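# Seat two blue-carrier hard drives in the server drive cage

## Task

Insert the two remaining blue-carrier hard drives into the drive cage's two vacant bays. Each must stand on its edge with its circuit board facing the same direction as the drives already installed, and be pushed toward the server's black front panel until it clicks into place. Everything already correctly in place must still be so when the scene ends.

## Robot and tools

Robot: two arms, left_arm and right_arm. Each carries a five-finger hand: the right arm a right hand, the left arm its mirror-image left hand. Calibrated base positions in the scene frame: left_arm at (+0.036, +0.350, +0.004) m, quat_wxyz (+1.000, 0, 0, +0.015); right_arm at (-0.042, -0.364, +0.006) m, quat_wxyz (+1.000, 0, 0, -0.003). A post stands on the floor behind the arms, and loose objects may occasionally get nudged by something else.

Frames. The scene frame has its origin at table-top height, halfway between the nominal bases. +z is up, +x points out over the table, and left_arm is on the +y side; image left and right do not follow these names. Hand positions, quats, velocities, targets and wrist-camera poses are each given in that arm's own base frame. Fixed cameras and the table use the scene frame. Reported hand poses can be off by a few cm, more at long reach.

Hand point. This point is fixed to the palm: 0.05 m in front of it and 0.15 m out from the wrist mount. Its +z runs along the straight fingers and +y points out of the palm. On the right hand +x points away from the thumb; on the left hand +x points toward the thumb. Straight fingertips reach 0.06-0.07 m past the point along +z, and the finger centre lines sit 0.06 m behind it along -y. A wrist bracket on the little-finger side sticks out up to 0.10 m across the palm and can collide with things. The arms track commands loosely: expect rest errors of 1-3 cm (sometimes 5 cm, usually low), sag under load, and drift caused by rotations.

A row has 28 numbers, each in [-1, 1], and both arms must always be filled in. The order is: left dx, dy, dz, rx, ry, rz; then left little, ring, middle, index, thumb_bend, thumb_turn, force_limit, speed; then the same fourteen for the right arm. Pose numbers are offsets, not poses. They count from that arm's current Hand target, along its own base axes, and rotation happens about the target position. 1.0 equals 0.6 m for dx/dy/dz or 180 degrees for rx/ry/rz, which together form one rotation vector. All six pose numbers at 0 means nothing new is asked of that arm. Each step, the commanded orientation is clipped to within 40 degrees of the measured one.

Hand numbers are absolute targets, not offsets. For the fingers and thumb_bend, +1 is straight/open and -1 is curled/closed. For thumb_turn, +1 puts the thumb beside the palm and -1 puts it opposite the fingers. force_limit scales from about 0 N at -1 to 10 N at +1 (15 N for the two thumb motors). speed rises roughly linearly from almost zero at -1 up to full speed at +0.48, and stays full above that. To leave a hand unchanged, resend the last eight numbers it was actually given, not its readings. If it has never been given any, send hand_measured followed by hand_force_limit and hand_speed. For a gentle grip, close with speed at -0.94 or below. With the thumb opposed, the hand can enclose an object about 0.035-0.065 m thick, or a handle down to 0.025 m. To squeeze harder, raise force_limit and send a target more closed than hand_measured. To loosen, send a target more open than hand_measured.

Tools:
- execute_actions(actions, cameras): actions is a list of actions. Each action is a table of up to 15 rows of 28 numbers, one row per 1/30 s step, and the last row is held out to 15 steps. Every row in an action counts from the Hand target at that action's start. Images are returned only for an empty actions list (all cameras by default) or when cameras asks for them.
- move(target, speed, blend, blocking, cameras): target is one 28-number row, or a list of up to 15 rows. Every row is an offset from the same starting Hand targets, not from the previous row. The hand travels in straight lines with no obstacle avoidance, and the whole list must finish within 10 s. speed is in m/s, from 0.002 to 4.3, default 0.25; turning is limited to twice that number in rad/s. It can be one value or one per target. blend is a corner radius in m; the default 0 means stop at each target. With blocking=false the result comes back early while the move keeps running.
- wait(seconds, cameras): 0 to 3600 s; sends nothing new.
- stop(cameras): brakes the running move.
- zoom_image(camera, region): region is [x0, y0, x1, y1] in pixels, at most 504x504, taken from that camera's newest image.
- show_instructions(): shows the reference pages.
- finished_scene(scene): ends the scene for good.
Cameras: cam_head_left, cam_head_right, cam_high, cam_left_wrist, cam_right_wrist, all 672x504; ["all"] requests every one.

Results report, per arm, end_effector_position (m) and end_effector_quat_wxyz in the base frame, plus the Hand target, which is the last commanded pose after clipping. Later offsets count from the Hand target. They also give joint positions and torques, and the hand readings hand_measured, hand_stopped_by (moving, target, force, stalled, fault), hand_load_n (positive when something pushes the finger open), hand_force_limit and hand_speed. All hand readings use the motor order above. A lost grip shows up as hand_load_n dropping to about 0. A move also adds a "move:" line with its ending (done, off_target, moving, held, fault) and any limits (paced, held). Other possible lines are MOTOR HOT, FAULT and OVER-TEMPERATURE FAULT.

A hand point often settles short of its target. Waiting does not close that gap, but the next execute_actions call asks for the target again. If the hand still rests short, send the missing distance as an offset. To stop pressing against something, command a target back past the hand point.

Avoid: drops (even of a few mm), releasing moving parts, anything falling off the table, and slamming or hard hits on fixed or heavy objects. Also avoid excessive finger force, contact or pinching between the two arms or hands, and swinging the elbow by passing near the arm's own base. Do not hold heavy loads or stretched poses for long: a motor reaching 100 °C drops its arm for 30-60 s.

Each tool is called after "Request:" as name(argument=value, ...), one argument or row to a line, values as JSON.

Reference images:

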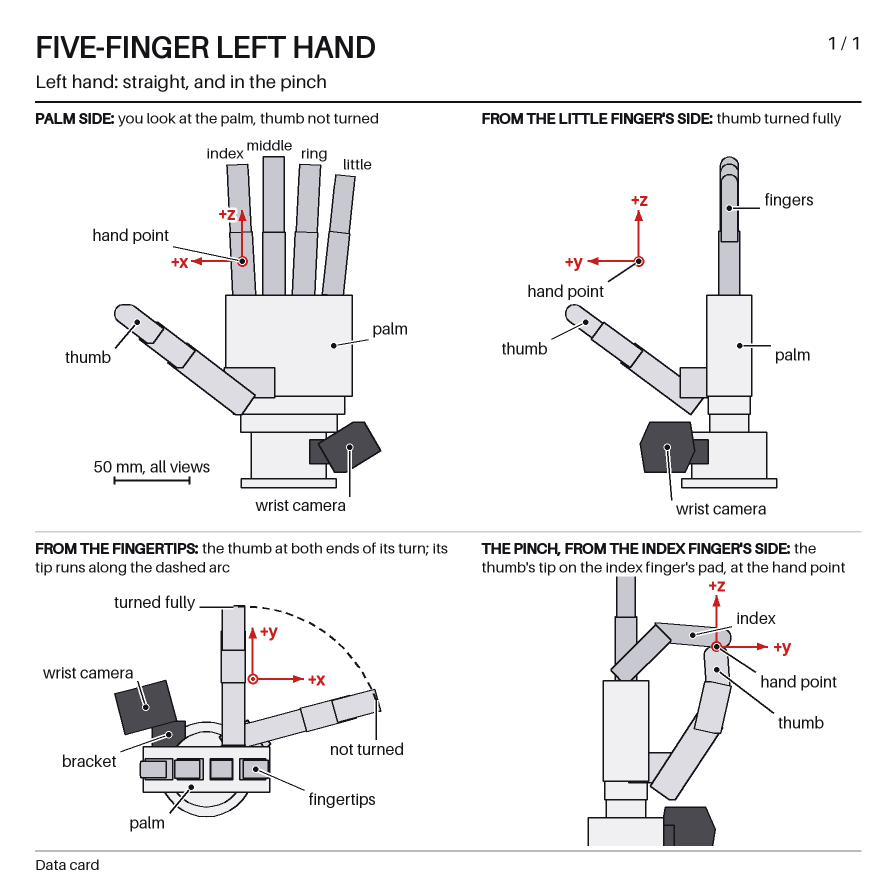

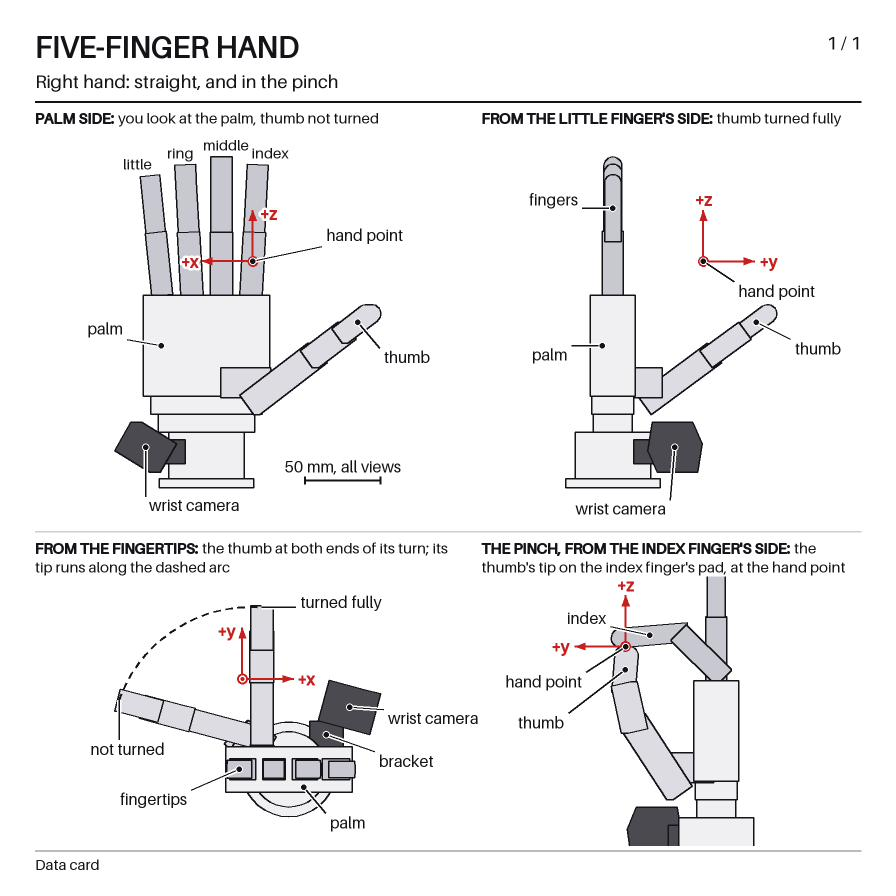

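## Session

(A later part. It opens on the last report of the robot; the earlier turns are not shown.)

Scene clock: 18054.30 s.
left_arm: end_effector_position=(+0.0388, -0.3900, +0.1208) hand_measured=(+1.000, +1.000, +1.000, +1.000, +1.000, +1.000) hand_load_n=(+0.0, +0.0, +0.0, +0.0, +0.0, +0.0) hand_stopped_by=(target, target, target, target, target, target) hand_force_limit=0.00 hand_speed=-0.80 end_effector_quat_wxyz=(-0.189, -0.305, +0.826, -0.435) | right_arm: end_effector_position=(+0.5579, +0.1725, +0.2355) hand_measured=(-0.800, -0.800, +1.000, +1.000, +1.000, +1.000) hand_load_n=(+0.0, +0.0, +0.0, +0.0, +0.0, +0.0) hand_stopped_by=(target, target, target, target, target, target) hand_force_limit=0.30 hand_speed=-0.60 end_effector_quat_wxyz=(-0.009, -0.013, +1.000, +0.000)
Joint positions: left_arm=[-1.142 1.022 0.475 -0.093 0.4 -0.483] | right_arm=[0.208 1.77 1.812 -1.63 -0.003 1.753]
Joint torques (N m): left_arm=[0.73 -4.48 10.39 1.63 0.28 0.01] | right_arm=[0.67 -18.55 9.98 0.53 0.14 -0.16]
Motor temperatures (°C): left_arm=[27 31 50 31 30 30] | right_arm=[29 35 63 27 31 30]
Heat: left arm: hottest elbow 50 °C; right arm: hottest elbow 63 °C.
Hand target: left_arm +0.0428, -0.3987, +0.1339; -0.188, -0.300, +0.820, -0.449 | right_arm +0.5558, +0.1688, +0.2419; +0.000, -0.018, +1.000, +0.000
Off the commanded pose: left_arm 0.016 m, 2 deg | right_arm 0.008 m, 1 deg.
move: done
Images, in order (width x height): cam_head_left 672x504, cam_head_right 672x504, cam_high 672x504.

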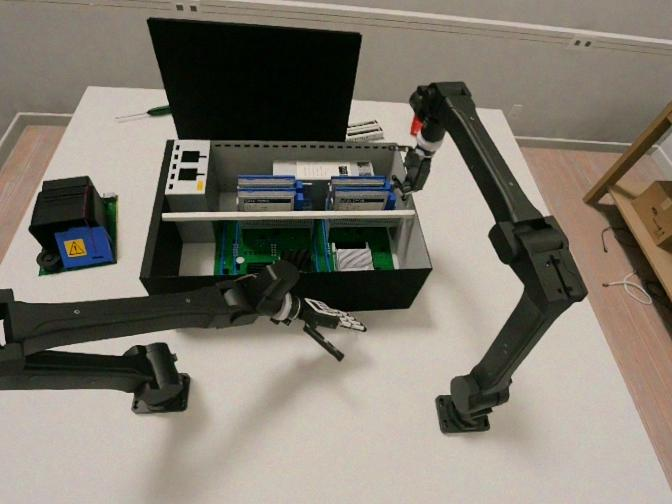

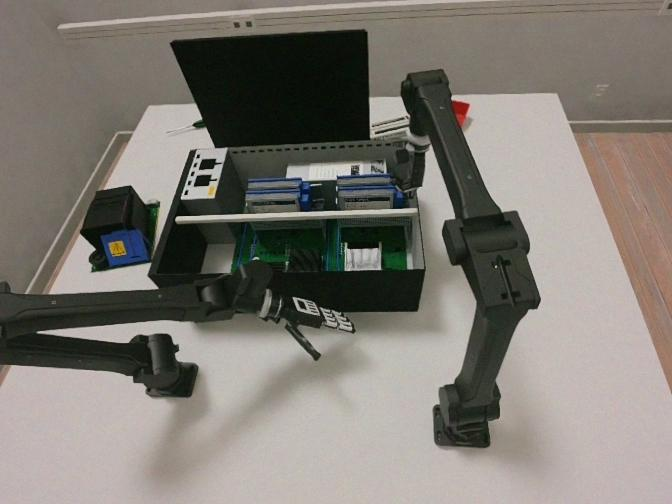

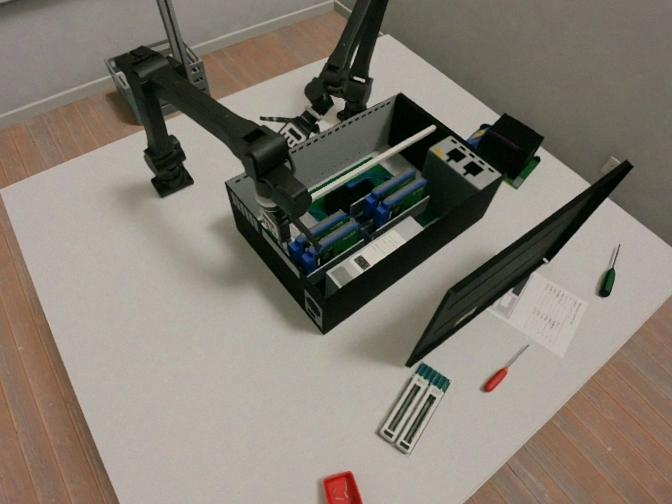

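Request:
move(
  target=[0,0,0,0,0,0,1,1,1,1,1,1,0,-0.8,-0.002,0.0,-0.087,0,0,0,-0.8,-0.8,1,1,1,1,0.3,-0.6],
  speed=0.08,
  cameras=["cam_head_right","cam_high","cam_head_left"],
)

Request:
zoom_image(
  camera="cam_high",
  region=[270, 190, 370, 265],
)

Request:
zoom_image(
  camera="cam_head_left",
  region=[325, 165, 415, 231],
)

Scene clock: 18077.80 s.
left_arm: end_effector_position=(+0.0388, -0.3900, +0.1208) hand_measured=(+1.000, +1.000, +1.000, +1.000, +1.000, +1.000) hand_load_n=(+0.0, +0.0, +0.0, +0.0, +0.0, +0.0) hand_stopped_by=(target, target, target, target, target, target) hand_force_limit=0.00 hand_speed=-0.80 end_effector_quat_wxyz=(-0.189, -0.305, +0.826, -0.435) | right_arm: end_effector_position=(+0.5563, +0.1724, +0.2278) hand_measured=(-0.800, -0.800, +1.000, +1.000, +1.000, +1.000) hand_load_n=(+0.0, +0.0, +0.0, +0.0, +0.0, +0.0) hand_stopped_by=(target, target, target, target, target, target) hand_force_limit=0.30 hand_speed=-0.60 end_effector_quat_wxyz=(+0.029, -0.014, +0.999, +0.007)
Joint positions: left_arm=[-1.142 1.022 0.475 -0.093 0.4 -0.483] | right_arm=[0.208 1.708 1.699 -1.502 -0.003 1.751]
Joint torques (N m): left_arm=[0.73 -4.48 10.39 1.63 0.29 0.01] | right_arm=[-0.32 -12.1 7.35 0.55 0.14 -0.08]
Motor temperatures (°C): left_arm=[27 31 50 31 30 30] | right_arm=[29 35 63 27 30 30]
Heat: left arm: hottest elbow 50 °C; right arm: hottest elbow 63 °C.
Hand target: left_arm +0.0428, -0.3987, +0.1339; -0.188, -0.300, +0.820, -0.449 | right_arm +0.5545, +0.1687, +0.1896; +0.000, -0.018, +1.000, +0.000
Off the commanded pose: left_arm 0.016 m, 2 deg | right_arm 0.038 m, 3 deg.
move: off_target (right_arm)
Images, in order (width x height): cam_head_left 672x504, cam_head_right 672x504, cam_high 672x504.

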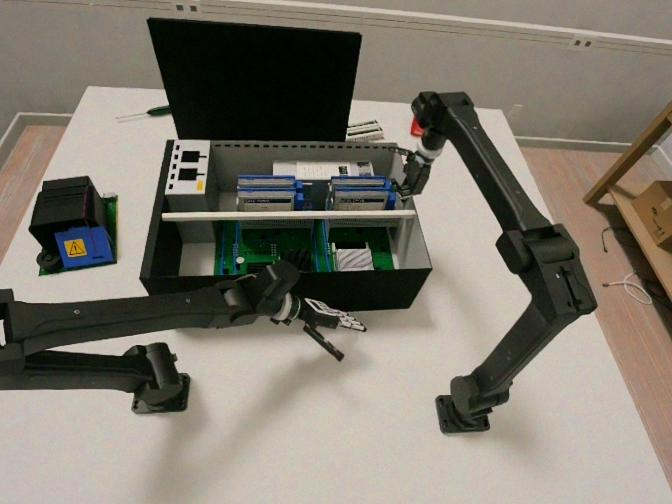

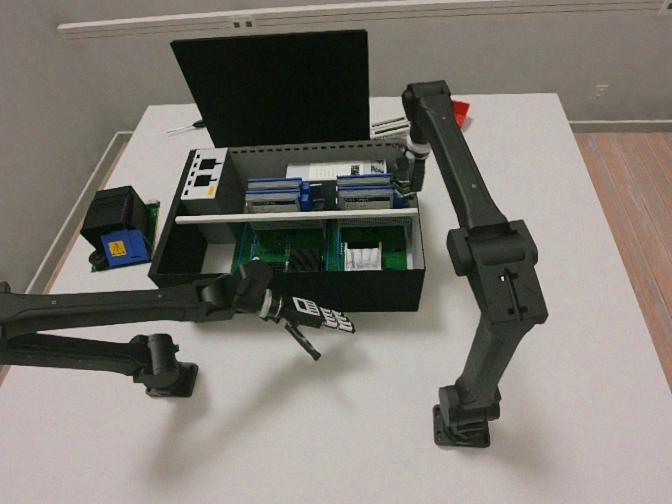

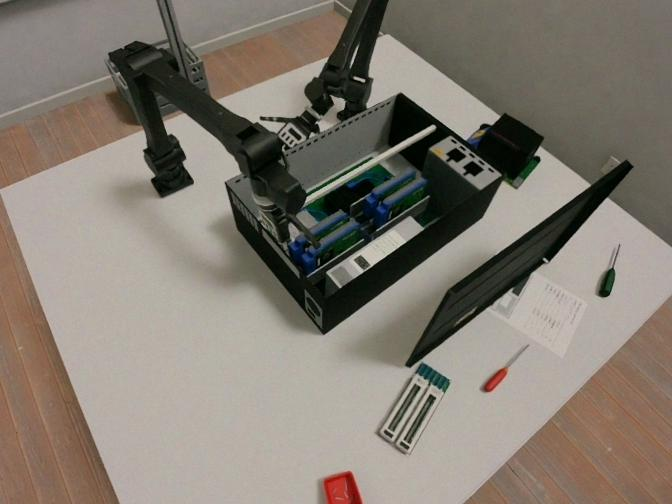

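Scaled by 5.040 from the camera's image (finer frame: 960x720).

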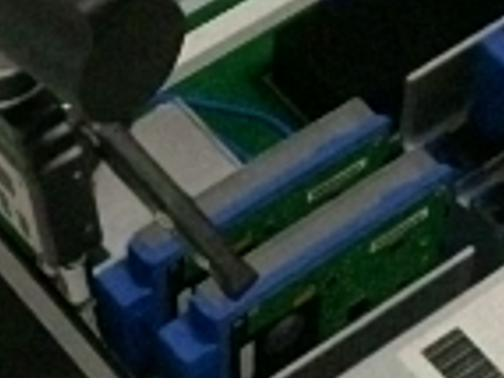

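Scaled by 5.600 from the camera's image (finer frame: 960x720).

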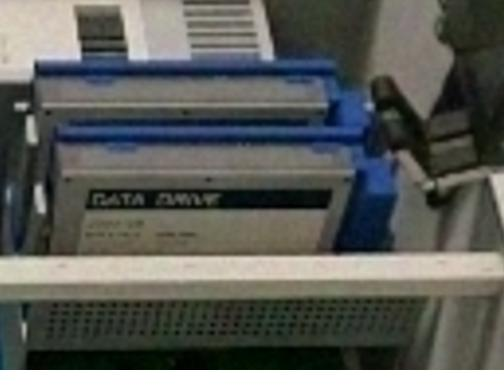

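Request:
zoom_image(
  camera="cam_head_right",
  region=[345, 140, 445, 215],
)

Request:
zoom_image(
  camera="cam_high",
  region=[235, 150, 335, 240],
)

Scaled by 5.040 from the camera's image (finer frame: 960x720).

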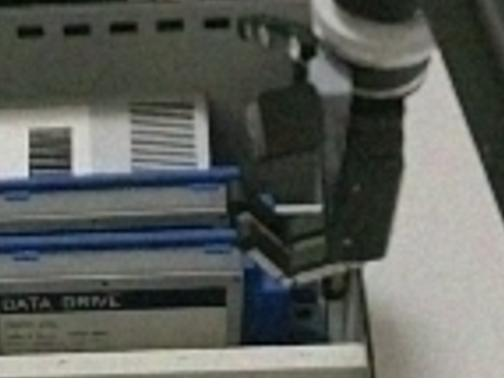

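Scaled by 5.040 from the camera's image (finer frame: 960x720).

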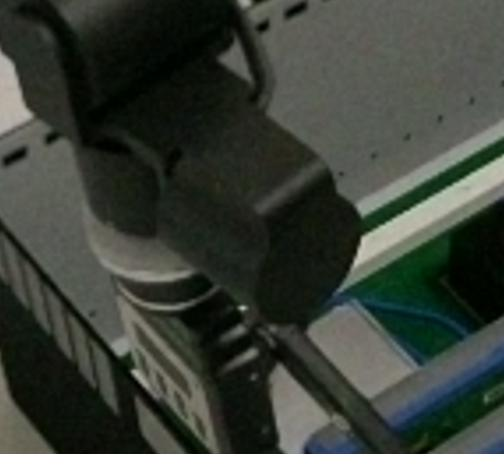

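Request:
move(
  target=[0,0,0,0,0,0,1,1,1,1,1,1,0,-0.8,0.0,0.0,-0.02,0,0,0,-0.8,-0.8,1,1,1,1,0.3,-0.6],
  speed=0.05,
  cameras=["cam_head_right","cam_high","cam_head_left","cam_right_wrist"],
)

Request:
zoom_image(
  camera="cam_head_left",
  region=[325, 165, 415, 231],
)

Scene clock: 18110.43 s.
left_arm: end_effector_position=(+0.0388, -0.3900, +0.1208) hand_measured=(+1.000, +1.000, +1.000, +1.000, +1.000, +1.000) hand_load_n=(+0.0, +0.0, +0.0, +0.0, +0.0, -0.5) hand_stopped_by=(target, target, target, target, target, target) hand_force_limit=0.00 hand_speed=-0.80 end_effector_quat_wxyz=(-0.189, -0.305, +0.826, -0.435) | right_arm: end_effector_position=(+0.5559, +0.1723, +0.2281) hand_measured=(-0.800, -0.800, +1.000, +1.000, +1.000, +1.000) hand_load_n=(+0.0, +0.0, +0.0, +0.0, +0.0, +0.0) hand_stopped_by=(target, target, target, target, target, target) hand_force_limit=0.30 hand_speed=-0.60 end_effector_quat_wxyz=(+0.039, -0.014, +0.999, +0.009)
Joint positions: left_arm=[-1.142 1.022 0.475 -0.093 0.4 -0.483] | right_arm=[0.208 1.692 1.676 -1.475 -0.003 1.751]
Joint torques (N m): left_arm=[0.73 -4.54 10.4 1.62 0.28 0.01] | right_arm=[0.38 -10.75 6.87 1.05 0.06 -0.12]
Motor temperatures (°C): left_arm=[27 31 50 31 30 30] | right_arm=[29 35 60 27 29 30]
Heat: left arm: hottest elbow 50 °C; right arm: hottest elbow 60 °C.
Hand target: left_arm +0.0428, -0.3987, +0.1339; -0.188, -0.300, +0.820, -0.449 | right_arm +0.5546, +0.1687, +0.1778; +0.000, -0.018, +1.000, +0.000
Off the commanded pose: left_arm 0.016 m, 2 deg | right_arm 0.051 m, 5 deg.
move: off_target (right_arm)
cam_right_wrist: T_world_to_cam=[[-0.27617, 0.96074, 0.02648, -0.02184], [0.76652, 0.20355, 0.60911, -0.60471], [0.57981, 0.18851, -0.79265, -0.06147]] pos_world=[0.49313, 0.15566, 0.32018]
Images, in order (width x height): cam_head_left 672x504, cam_head_right 672x504, cam_high 672x504, cam_right_wrist 672x504.

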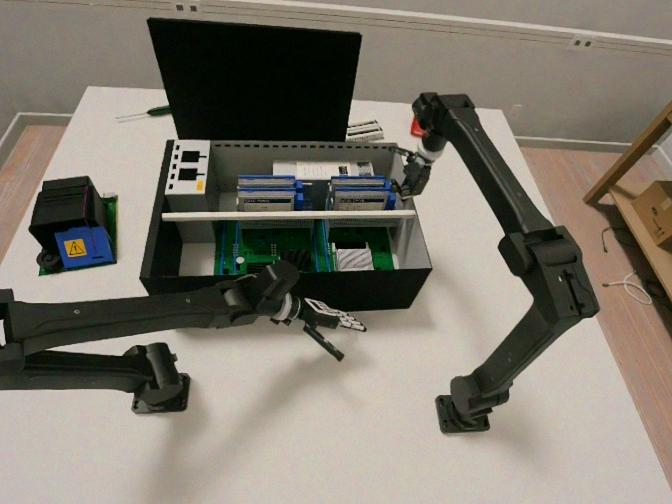

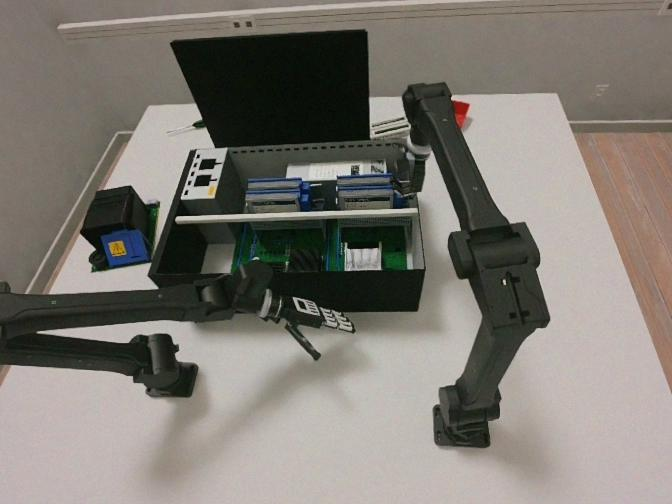

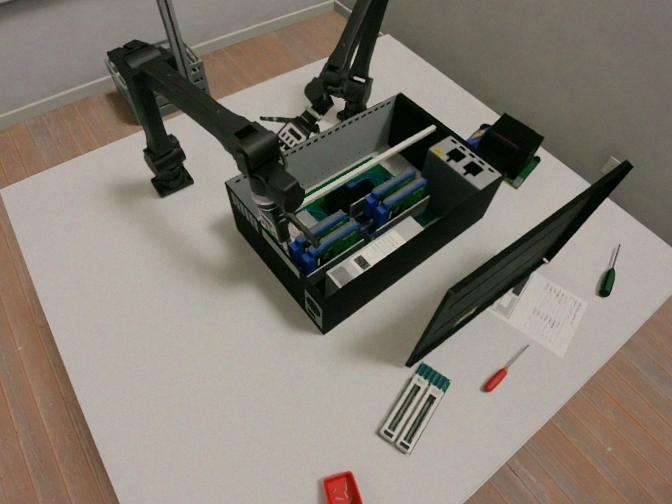

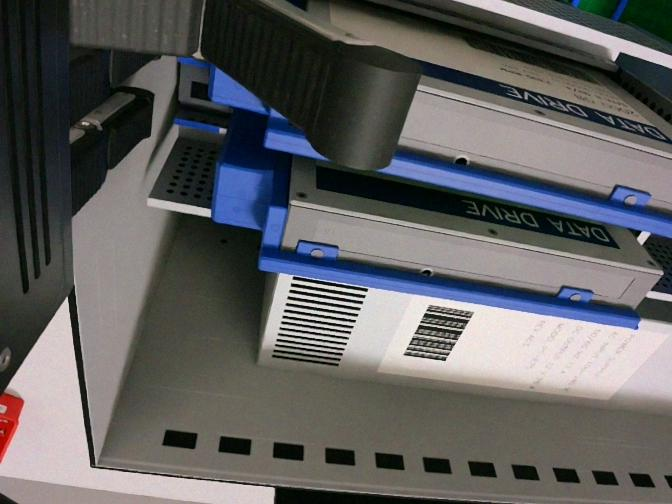

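Scaled by 5.600 from the camera's image (finer frame: 960x720).

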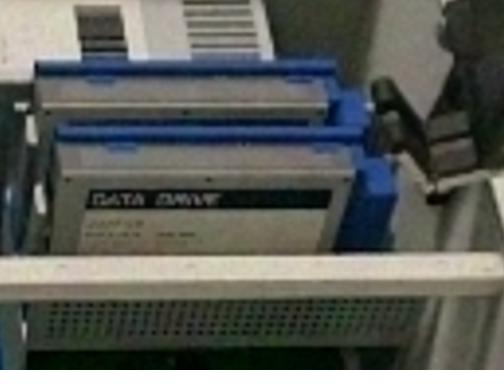

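Request:
move(
  target=[0,0,0,0,0,0,1,1,1,1,1,1,0,-0.8,0.0,0.0,-0.02,0,0,0,-0.8,-0.8,1,1,1,1,0.3,-0.6],
  speed=0.05,
)

Scene clock: 18159.90 s.
left_arm: end_effector_position=(+0.0388, -0.3900, +0.1208) hand_measured=(+1.000, +1.000, +1.000, +1.000, +1.000, +1.000) hand_load_n=(+0.0, +0.0, +0.0, +0.0, +0.0, +0.0) hand_stopped_by=(target, target, target, target, target, target) hand_force_limit=0.00 hand_speed=-0.80 end_effector_quat_wxyz=(-0.189, -0.305, +0.826, -0.435) | right_arm: end_effector_position=(+0.5544, +0.1741, +0.1888) hand_measured=(-0.800, -0.800, +1.000, +1.000, +1.000, +1.000) hand_load_n=(+0.0, +0.0, +0.0, +0.0, +0.0, +0.0) hand_stopped_by=(target, target, target, target, target, target) hand_force_limit=0.30 hand_speed=-0.60 end_effector_quat_wxyz=(+0.016, -0.016, +1.000, +0.007)
Joint positions: left_arm=[-1.142 1.022 0.475 -0.093 0.4 -0.483] | right_arm=[0.21 1.729 1.628 -1.436 -0.007 1.749]
Joint torques (N m): left_arm=[0.73 -4.48 10.39 1.63 0.28 0.01] | right_arm=[0.79 -13.63 9.2 0.68 0.2 -0.07]
Motor temperatures (°C): left_arm=[27 31 50 31 30 30] | right_arm=[29 35 57 27 29 30]
Heat: left arm: hottest elbow 50 °C; right arm: hottest elbow 57 °C.
Hand target: left_arm +0.0428, -0.3987, +0.1339; -0.188, -0.300, +0.820, -0.449 | right_arm +0.5546, +0.1688, +0.1659; +0.000, -0.018, +1.000, +0.000
Off the commanded pose: left_arm 0.016 m, 2 deg | right_arm 0.024 m, 2 deg.
move: off_target (right_arm)

Request:
wait(
  seconds=0.3,
  cameras=["cam_head_right","cam_high","cam_head_left","cam_right_wrist"],
)

Request:
zoom_image(
  camera="cam_head_left",
  region=[325, 165, 415, 231],
)

Request:
zoom_image(
  camera="cam_head_right",
  region=[345, 150, 435, 216],
)

Scene clock: 18166.87 s.
left_arm: end_effector_position=(+0.0388, -0.3900, +0.1208) hand_measured=(+1.000, +1.000, +1.000, +1.000, +1.000, +1.000) hand_load_n=(+0.0, +0.0, +0.0, +0.0, +0.0, +0.0) hand_stopped_by=(target, target, target, target, target, target) hand_force_limit=0.00 hand_speed=-0.80 end_effector_quat_wxyz=(-0.189, -0.305, +0.826, -0.435) | right_arm: end_effector_position=(+0.5544, +0.1741, +0.1888) hand_measured=(-0.800, -0.800, +1.000, +1.000, +1.000, +1.000) hand_load_n=(+0.0, +0.0, +0.0, +0.0, -0.5, +0.0) hand_stopped_by=(target, target, target, target, target, target) hand_force_limit=0.30 hand_speed=-0.60 end_effector_quat_wxyz=(+0.016, -0.016, +1.000, +0.007)
Joint positions: left_arm=[-1.142 1.022 0.475 -0.093 0.4 -0.483] | right_arm=[0.21 1.729 1.628 -1.436 -0.007 1.749]
Joint torques (N m): left_arm=[0.67 -4.48 10.4 1.65 0.28 0.01] | right_arm=[0.09 -13.63 9.11 0.66 0.2 -0.05]
Motor temperatures (°C): left_arm=[27 31 50 31 30 30] | right_arm=[29 35 57 27 29 30]
Heat: left arm: hottest elbow 50 °C; right arm: hottest elbow 57 °C.
Hand target: left_arm +0.0428, -0.3987, +0.1339; -0.188, -0.300, +0.820, -0.449 | right_arm +0.5546, +0.1688, +0.1659; +0.000, -0.018, +1.000, +0.000
Off the commanded pose: left_arm 0.016 m, 2 deg | right_arm 0.024 m, 2 deg.
wait: 0.30 s; at rest from the start
cam_right_wrist: T_world_to_cam=[[-0.27939, 0.95961, 0.03316, -0.02222], [0.7928, 0.21107, 0.57177, -0.5888], [0.54168, 0.18603, -0.81974, -0.06536]] pos_world=[0.49599, 0.15776, 0.28381]
Images, in order (width x height): cam_head_left 672x504, cam_head_right 672x504, cam_high 672x504, cam_right_wrist 672x504.

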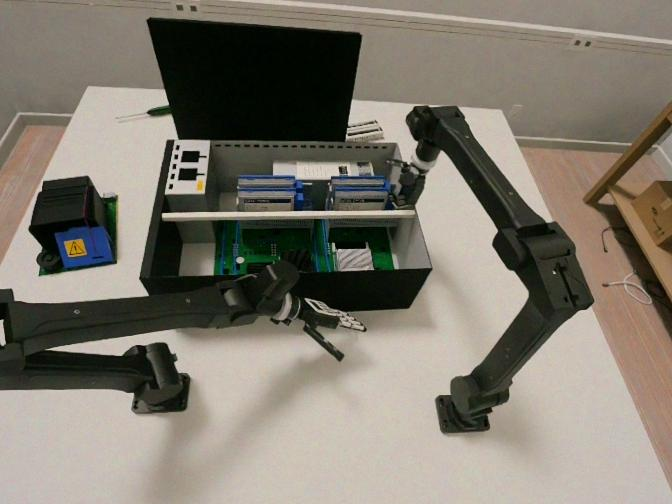

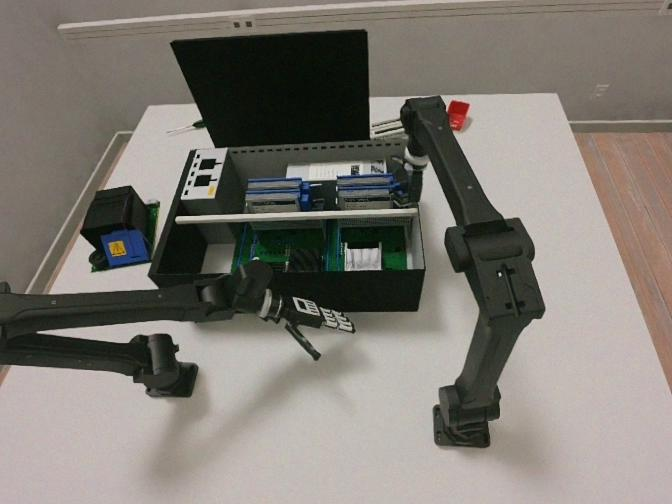

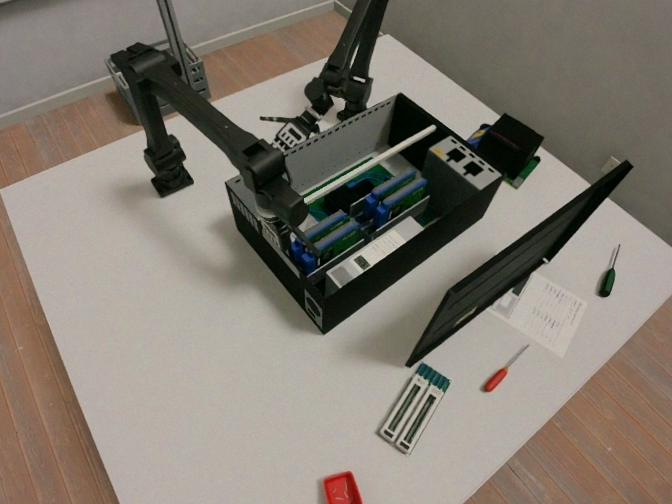

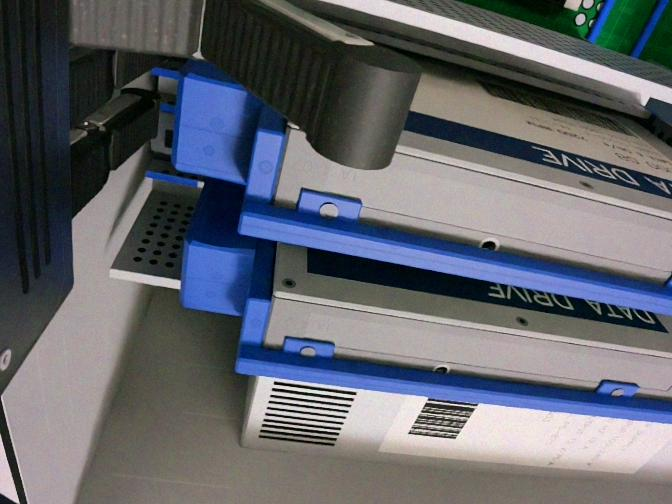

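Scaled by 5.600 from the camera's image (finer frame: 960x720).

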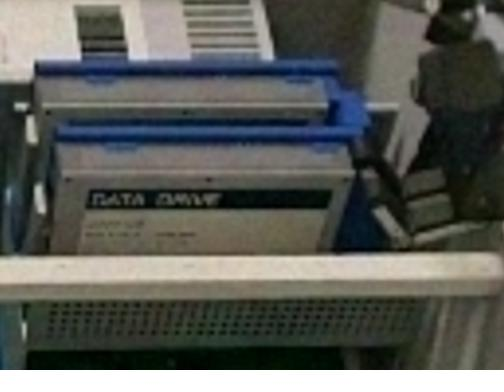

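Scaled by 5.600 from the camera's image (finer frame: 960x720).

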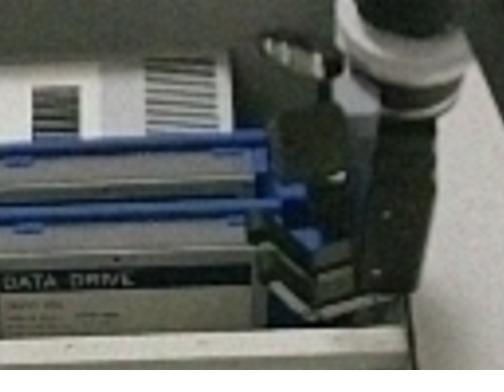

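Request:
move(
  target=[0,0,0,0,0,0,1,1,1,1,1,1,0,-0.8,0.0,0.045,0.022,0,0,0,-0.8,-0.8,1,1,1,1,0.3,-0.6],
  speed=0.05,
  cameras=["cam_head_left","cam_head_right"],
)

Request:
zoom_image(
  camera="cam_head_left",
  region=[325, 165, 415, 231],
)

Scene clock: 18191.43 s.
left_arm: end_effector_position=(+0.0388, -0.3900, +0.1208) hand_measured=(+1.000, +1.000, +1.000, +1.000, +1.000, +1.000) hand_load_n=(+0.0, +0.0, +0.0, +0.0, +0.0, +0.0) hand_stopped_by=(target, target, target, target, target, target) hand_force_limit=0.00 hand_speed=-0.80 end_effector_quat_wxyz=(-0.189, -0.305, +0.826, -0.435) | right_arm: end_effector_position=(+0.5472, +0.1894, +0.1702) hand_measured=(-0.800, -0.800, +1.000, +1.000, +1.000, +1.000) hand_load_n=(+0.0, +0.0, +0.0, +0.0, -0.5, +0.0) hand_stopped_by=(target, target, target, target, target, target) hand_force_limit=0.30 hand_speed=-0.60 end_effector_quat_wxyz=(-0.007, -0.021, +1.000, -0.003)
Joint positions: left_arm=[-1.142 1.022 0.475 -0.093 0.4 -0.483] | right_arm=[0.244 1.76 1.628 -1.453 0.003 1.773]
Joint torques (N m): left_arm=[0.73 -4.48 10.37 1.65 0.28 0.01] | right_arm=[1.2 -16.09 13.6 0.01 -0.12 0.19]
Motor temperatures (°C): left_arm=[27 31 50 31 30 30] | right_arm=[29 35 56 27 29 30]
Heat: left arm: hottest elbow 50 °C; right arm: hottest elbow 56 °C.
Hand target: left_arm +0.0428, -0.3987, +0.1339; -0.188, -0.300, +0.820, -0.449 | right_arm +0.5546, +0.1958, +0.1789; +0.000, -0.018, +1.000, +0.000
Off the commanded pose: left_arm 0.016 m, 2 deg | right_arm 0.013 m, 1 deg.
move: off_target (right_arm)

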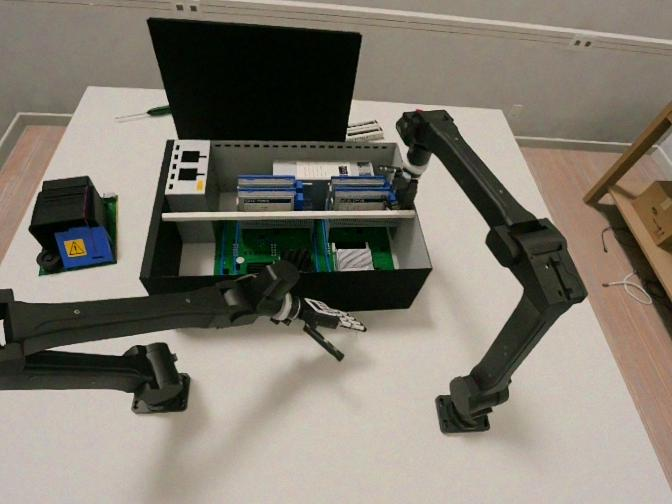

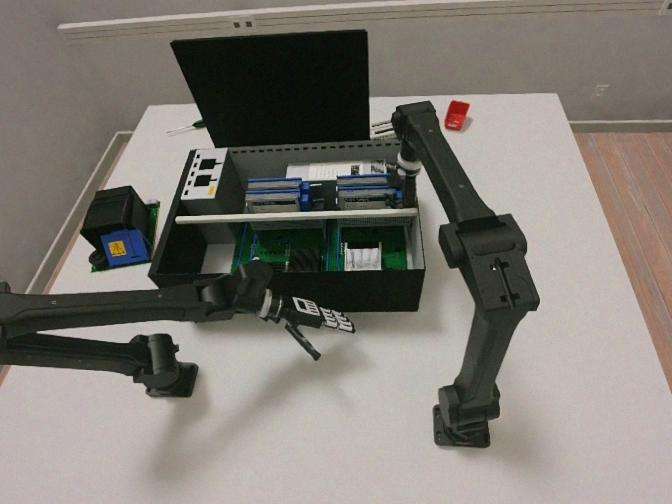

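Scaled by 5.600 from the camera's image (finer frame: 960x720).

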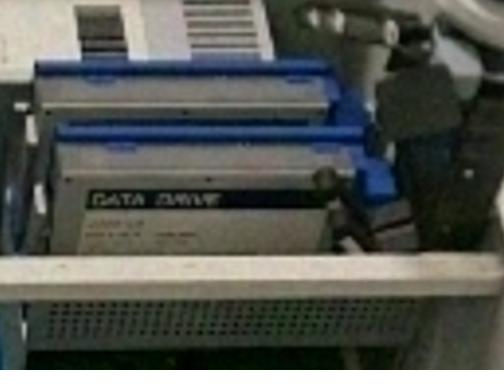

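Request:
move(
  target=[0,0,0,0,0,0,1,1,1,1,1,1,0,-0.8,0.01,0.0,0.03,0,0,0,-0.8,-0.8,1,1,1,1,0.3,-0.6],
  speed=0.05,
)

Scene clock: 18208.67 s.
left_arm: end_effector_position=(+0.0388, -0.3900, +0.1208) hand_measured=(+1.000, +1.000, +1.000, +1.000, +1.000, +1.000) hand_load_n=(+0.0, +0.0, +0.0, +0.0, +0.0, +0.0) hand_stopped_by=(target, target, target, target, target, target) hand_force_limit=0.00 hand_speed=-0.80 end_effector_quat_wxyz=(-0.189, -0.305, +0.826, -0.435) | right_arm: end_effector_position=(+0.5448, +0.1889, +0.1817) hand_measured=(-0.800, -0.800, +1.000, +1.000, +1.000, +1.000) hand_load_n=(+0.0, +0.0, +0.0, +0.0, +0.0, +0.0) hand_stopped_by=(target, target, target, target, target, target) hand_force_limit=0.30 hand_speed=-0.60 end_effector_quat_wxyz=(-0.016, -0.021, +1.000, -0.005)
Joint positions: left_arm=[-1.142 1.022 0.475 -0.093 0.4 -0.483] | right_arm=[0.244 1.763 1.663 -1.504 0.003 1.773]
Joint torques (N m): left_arm=[0.73 -4.54 10.4 1.65 0.28 0.01] | right_arm=[1.61 -15.44 16.2 -0.03 -0.19 0.12]
Motor temperatures (°C): left_arm=[27 31 50 31 30 30] | right_arm=[29 35 57 27 29 30]
Heat: left arm: hottest elbow 50 °C; right arm: hottest elbow 57 °C.
Hand target: left_arm +0.0428, -0.3987, +0.1339; -0.188, -0.300, +0.820, -0.449 | right_arm +0.5606, +0.1958, +0.1969; +0.000, -0.018, +1.000, +0.000
Off the commanded pose: left_arm 0.016 m, 2 deg | right_arm 0.023 m, 2 deg.
move: off_target (right_arm)

Request:
move(
  target=[0,0,0,0,0,0,1,1,1,1,1,1,0,-0.8,0.01,0.06,0.01,0,0,0,-0.8,-0.8,1,1,1,1,0.3,-0.6],
  speed=0.05,
  cameras=["cam_head_left","cam_head_right","cam_high"],
)

Request:
zoom_image(
  camera="cam_head_left",
  region=[325, 165, 415, 231],
)

Scene clock: 18222.30 s.
left_arm: end_effector_position=(+0.0388, -0.3900, +0.1208) hand_measured=(+1.000, +1.000, +1.000, +1.000, +1.000, +1.000) hand_load_n=(+0.0, +0.0, +0.0, +0.0, +0.0, -0.5) hand_stopped_by=(target, target, target, target, target, target) hand_force_limit=0.00 hand_speed=-0.80 end_effector_quat_wxyz=(-0.189, -0.305, +0.826, -0.435) | right_arm: end_effector_position=(+0.5503, +0.1930, +0.1808) hand_measured=(-0.800, -0.800, +1.000, +1.000, +1.000, +1.000) hand_load_n=(+0.0, +0.0, +0.0, +0.0, +0.0, +0.0) hand_stopped_by=(target, target, target, target, target, target) hand_force_limit=0.30 hand_speed=-0.60 end_effector_quat_wxyz=(-0.029, +0.002, +0.999, -0.019)
Joint positions: left_arm=[-1.142 1.022 0.475 -0.093 0.4 -0.483] | right_arm=[0.26 1.797 1.714 -1.553 0.022 1.835]
Joint torques (N m): left_arm=[0.73 -4.48 10.39 1.63 0.28 0.01] | right_arm=[4.78 -15.44 17.32 0.4 -0.88 0.11]
Motor temperatures (°C): left_arm=[27 31 50 31 30 30] | right_arm=[29 36 60 27 29 30]
Heat: left arm: hottest elbow 50 °C; right arm: hottest elbow 60 °C.
Hand target: left_arm +0.0428, -0.3987, +0.1339; -0.188, -0.300, +0.820, -0.449 | right_arm +0.5666, +0.2316, +0.2029; +0.000, -0.017, +1.000, +0.000
Off the commanded pose: left_arm 0.016 m, 2 deg | right_arm 0.048 m, 5 deg.
move: off_target (right_arm)

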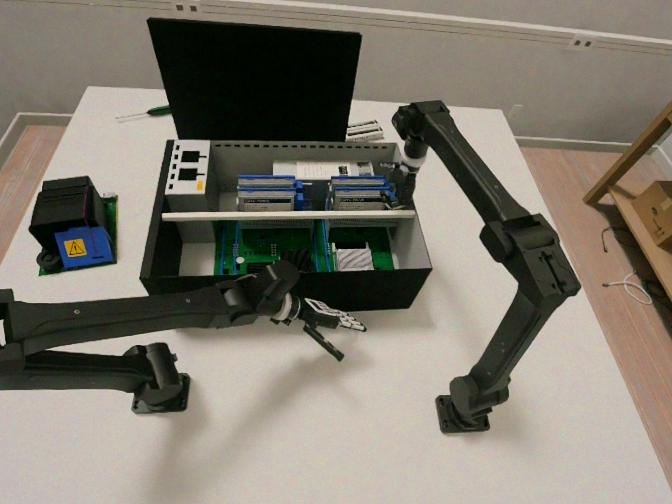

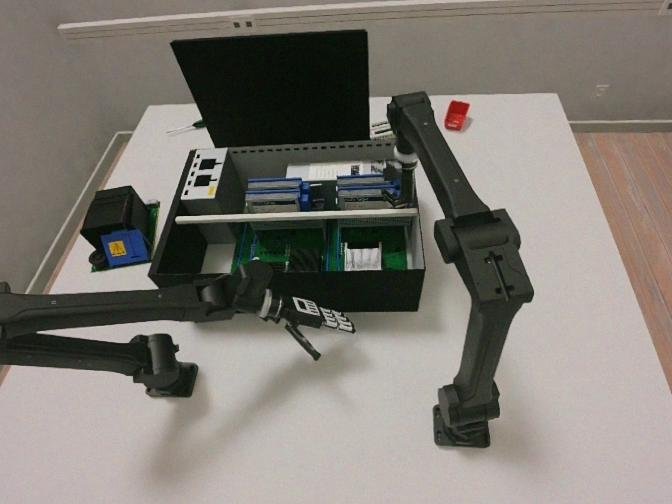

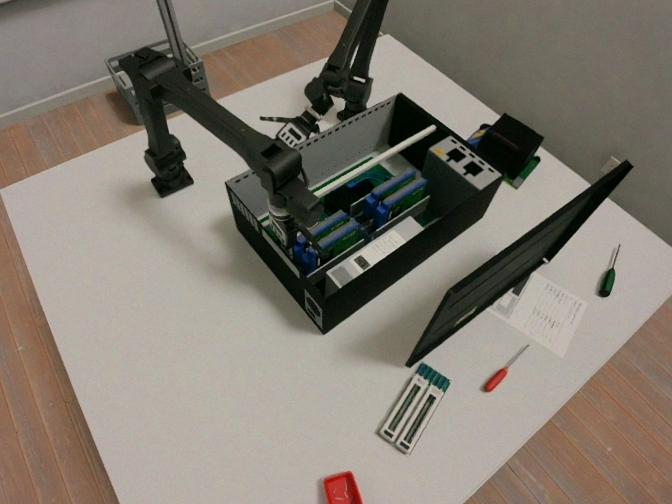

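Scaled by 5.600 from the camera's image (finer frame: 960x720).

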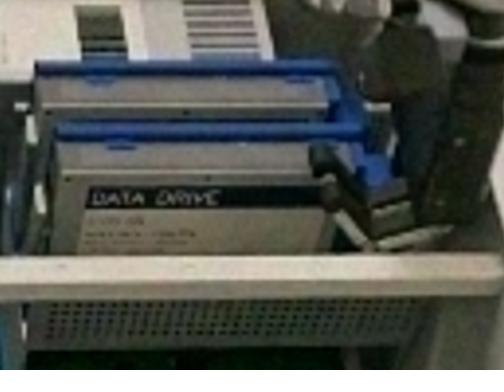

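Request:
move(
  target=[0,0,0,0,0,0,1,1,1,1,1,1,0,-0.8,0.0,0.09,-0.01,0.02,0,0.02,-0.8,-0.8,1,1,1,1,0.3,-0.6],
  speed=0.06,
  cameras=["cam_head_left","cam_head_right","cam_high"],
)

Request:
zoom_image(
  camera="cam_head_left",
  region=[325, 165, 415, 231],
)

Request:
zoom_image(
  camera="cam_high",
  region=[270, 190, 370, 265],
)

Scene clock: 18233.57 s.
left_arm: end_effector_position=(+0.0388, -0.3900, +0.1208) hand_measured=(+1.000, +1.000, +1.000, +1.000, +1.000, +1.000) hand_load_n=(+0.0, +0.0, +0.0, +0.0, +0.0, +0.0) hand_stopped_by=(target, target, target, target, target, target) hand_force_limit=0.00 hand_speed=-0.80 end_effector_quat_wxyz=(-0.189, -0.305, +0.826, -0.435) | right_arm: end_effector_position=(+0.5517, +0.1958, +0.1810) hand_measured=(-0.800, -0.800, +1.000, +1.000, +1.000, +1.000) hand_load_n=(+0.0, +0.0, +0.0, +0.0, +0.0, -0.5) hand_stopped_by=(target, target, target, target, target, target) hand_force_limit=0.30 hand_speed=-0.60 end_effector_quat_wxyz=(-0.030, +0.006, +0.999, -0.015)
Joint positions: left_arm=[-1.142 1.022 0.475 -0.093 0.4 -0.483] | right_arm=[0.262 1.802 1.719 -1.554 0.014 1.845]
Joint torques (N m): left_arm=[0.67 -4.54 10.37 1.63 0.28 0.01] | right_arm=[8.47 -13.57 17.81 1.61 -2.94 -0.01]
Motor temperatures (°C): left_arm=[27 31 50 31 30 30] | right_arm=[29 36 63 27 30 30]
Heat: left arm: hottest elbow 50 °C; right arm: hottest elbow 63 °C.
Hand target: left_arm +0.0428, -0.3987, +0.1339; -0.188, -0.300, +0.820, -0.449 | right_arm +0.5666, +0.2857, +0.1968; +0.001, -0.049, +0.998, +0.031
Off the commanded pose: left_arm 0.016 m, 2 deg | right_arm 0.092 m, 9 deg.
move: off_target (right_arm)

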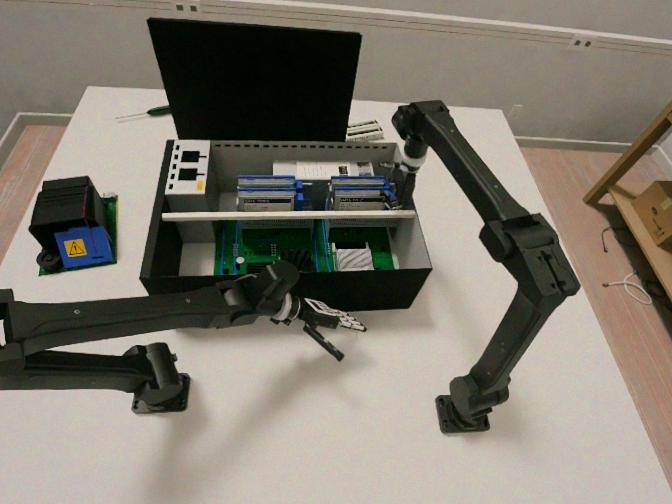

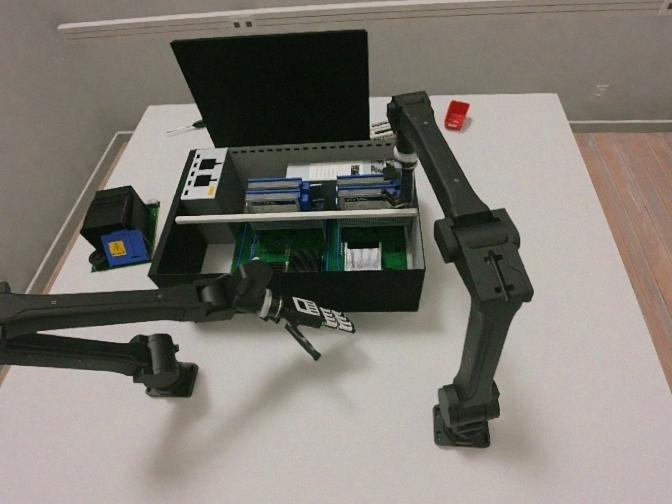

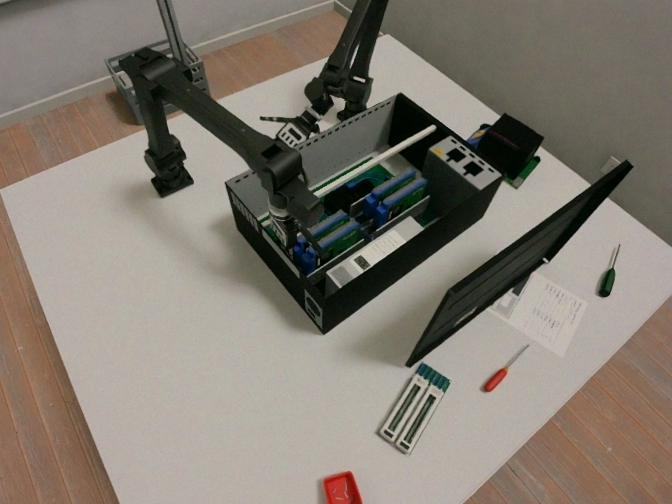

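Scaled by 5.600 from the camera's image (finer frame: 960x720).

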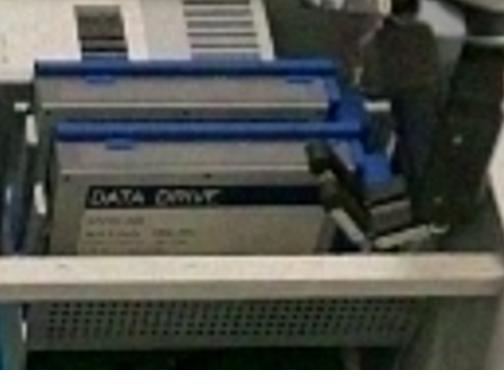

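Scaled by 5.040 from the camera's image (finer frame: 960x720).

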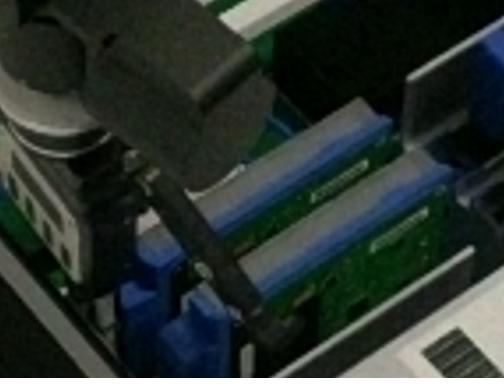

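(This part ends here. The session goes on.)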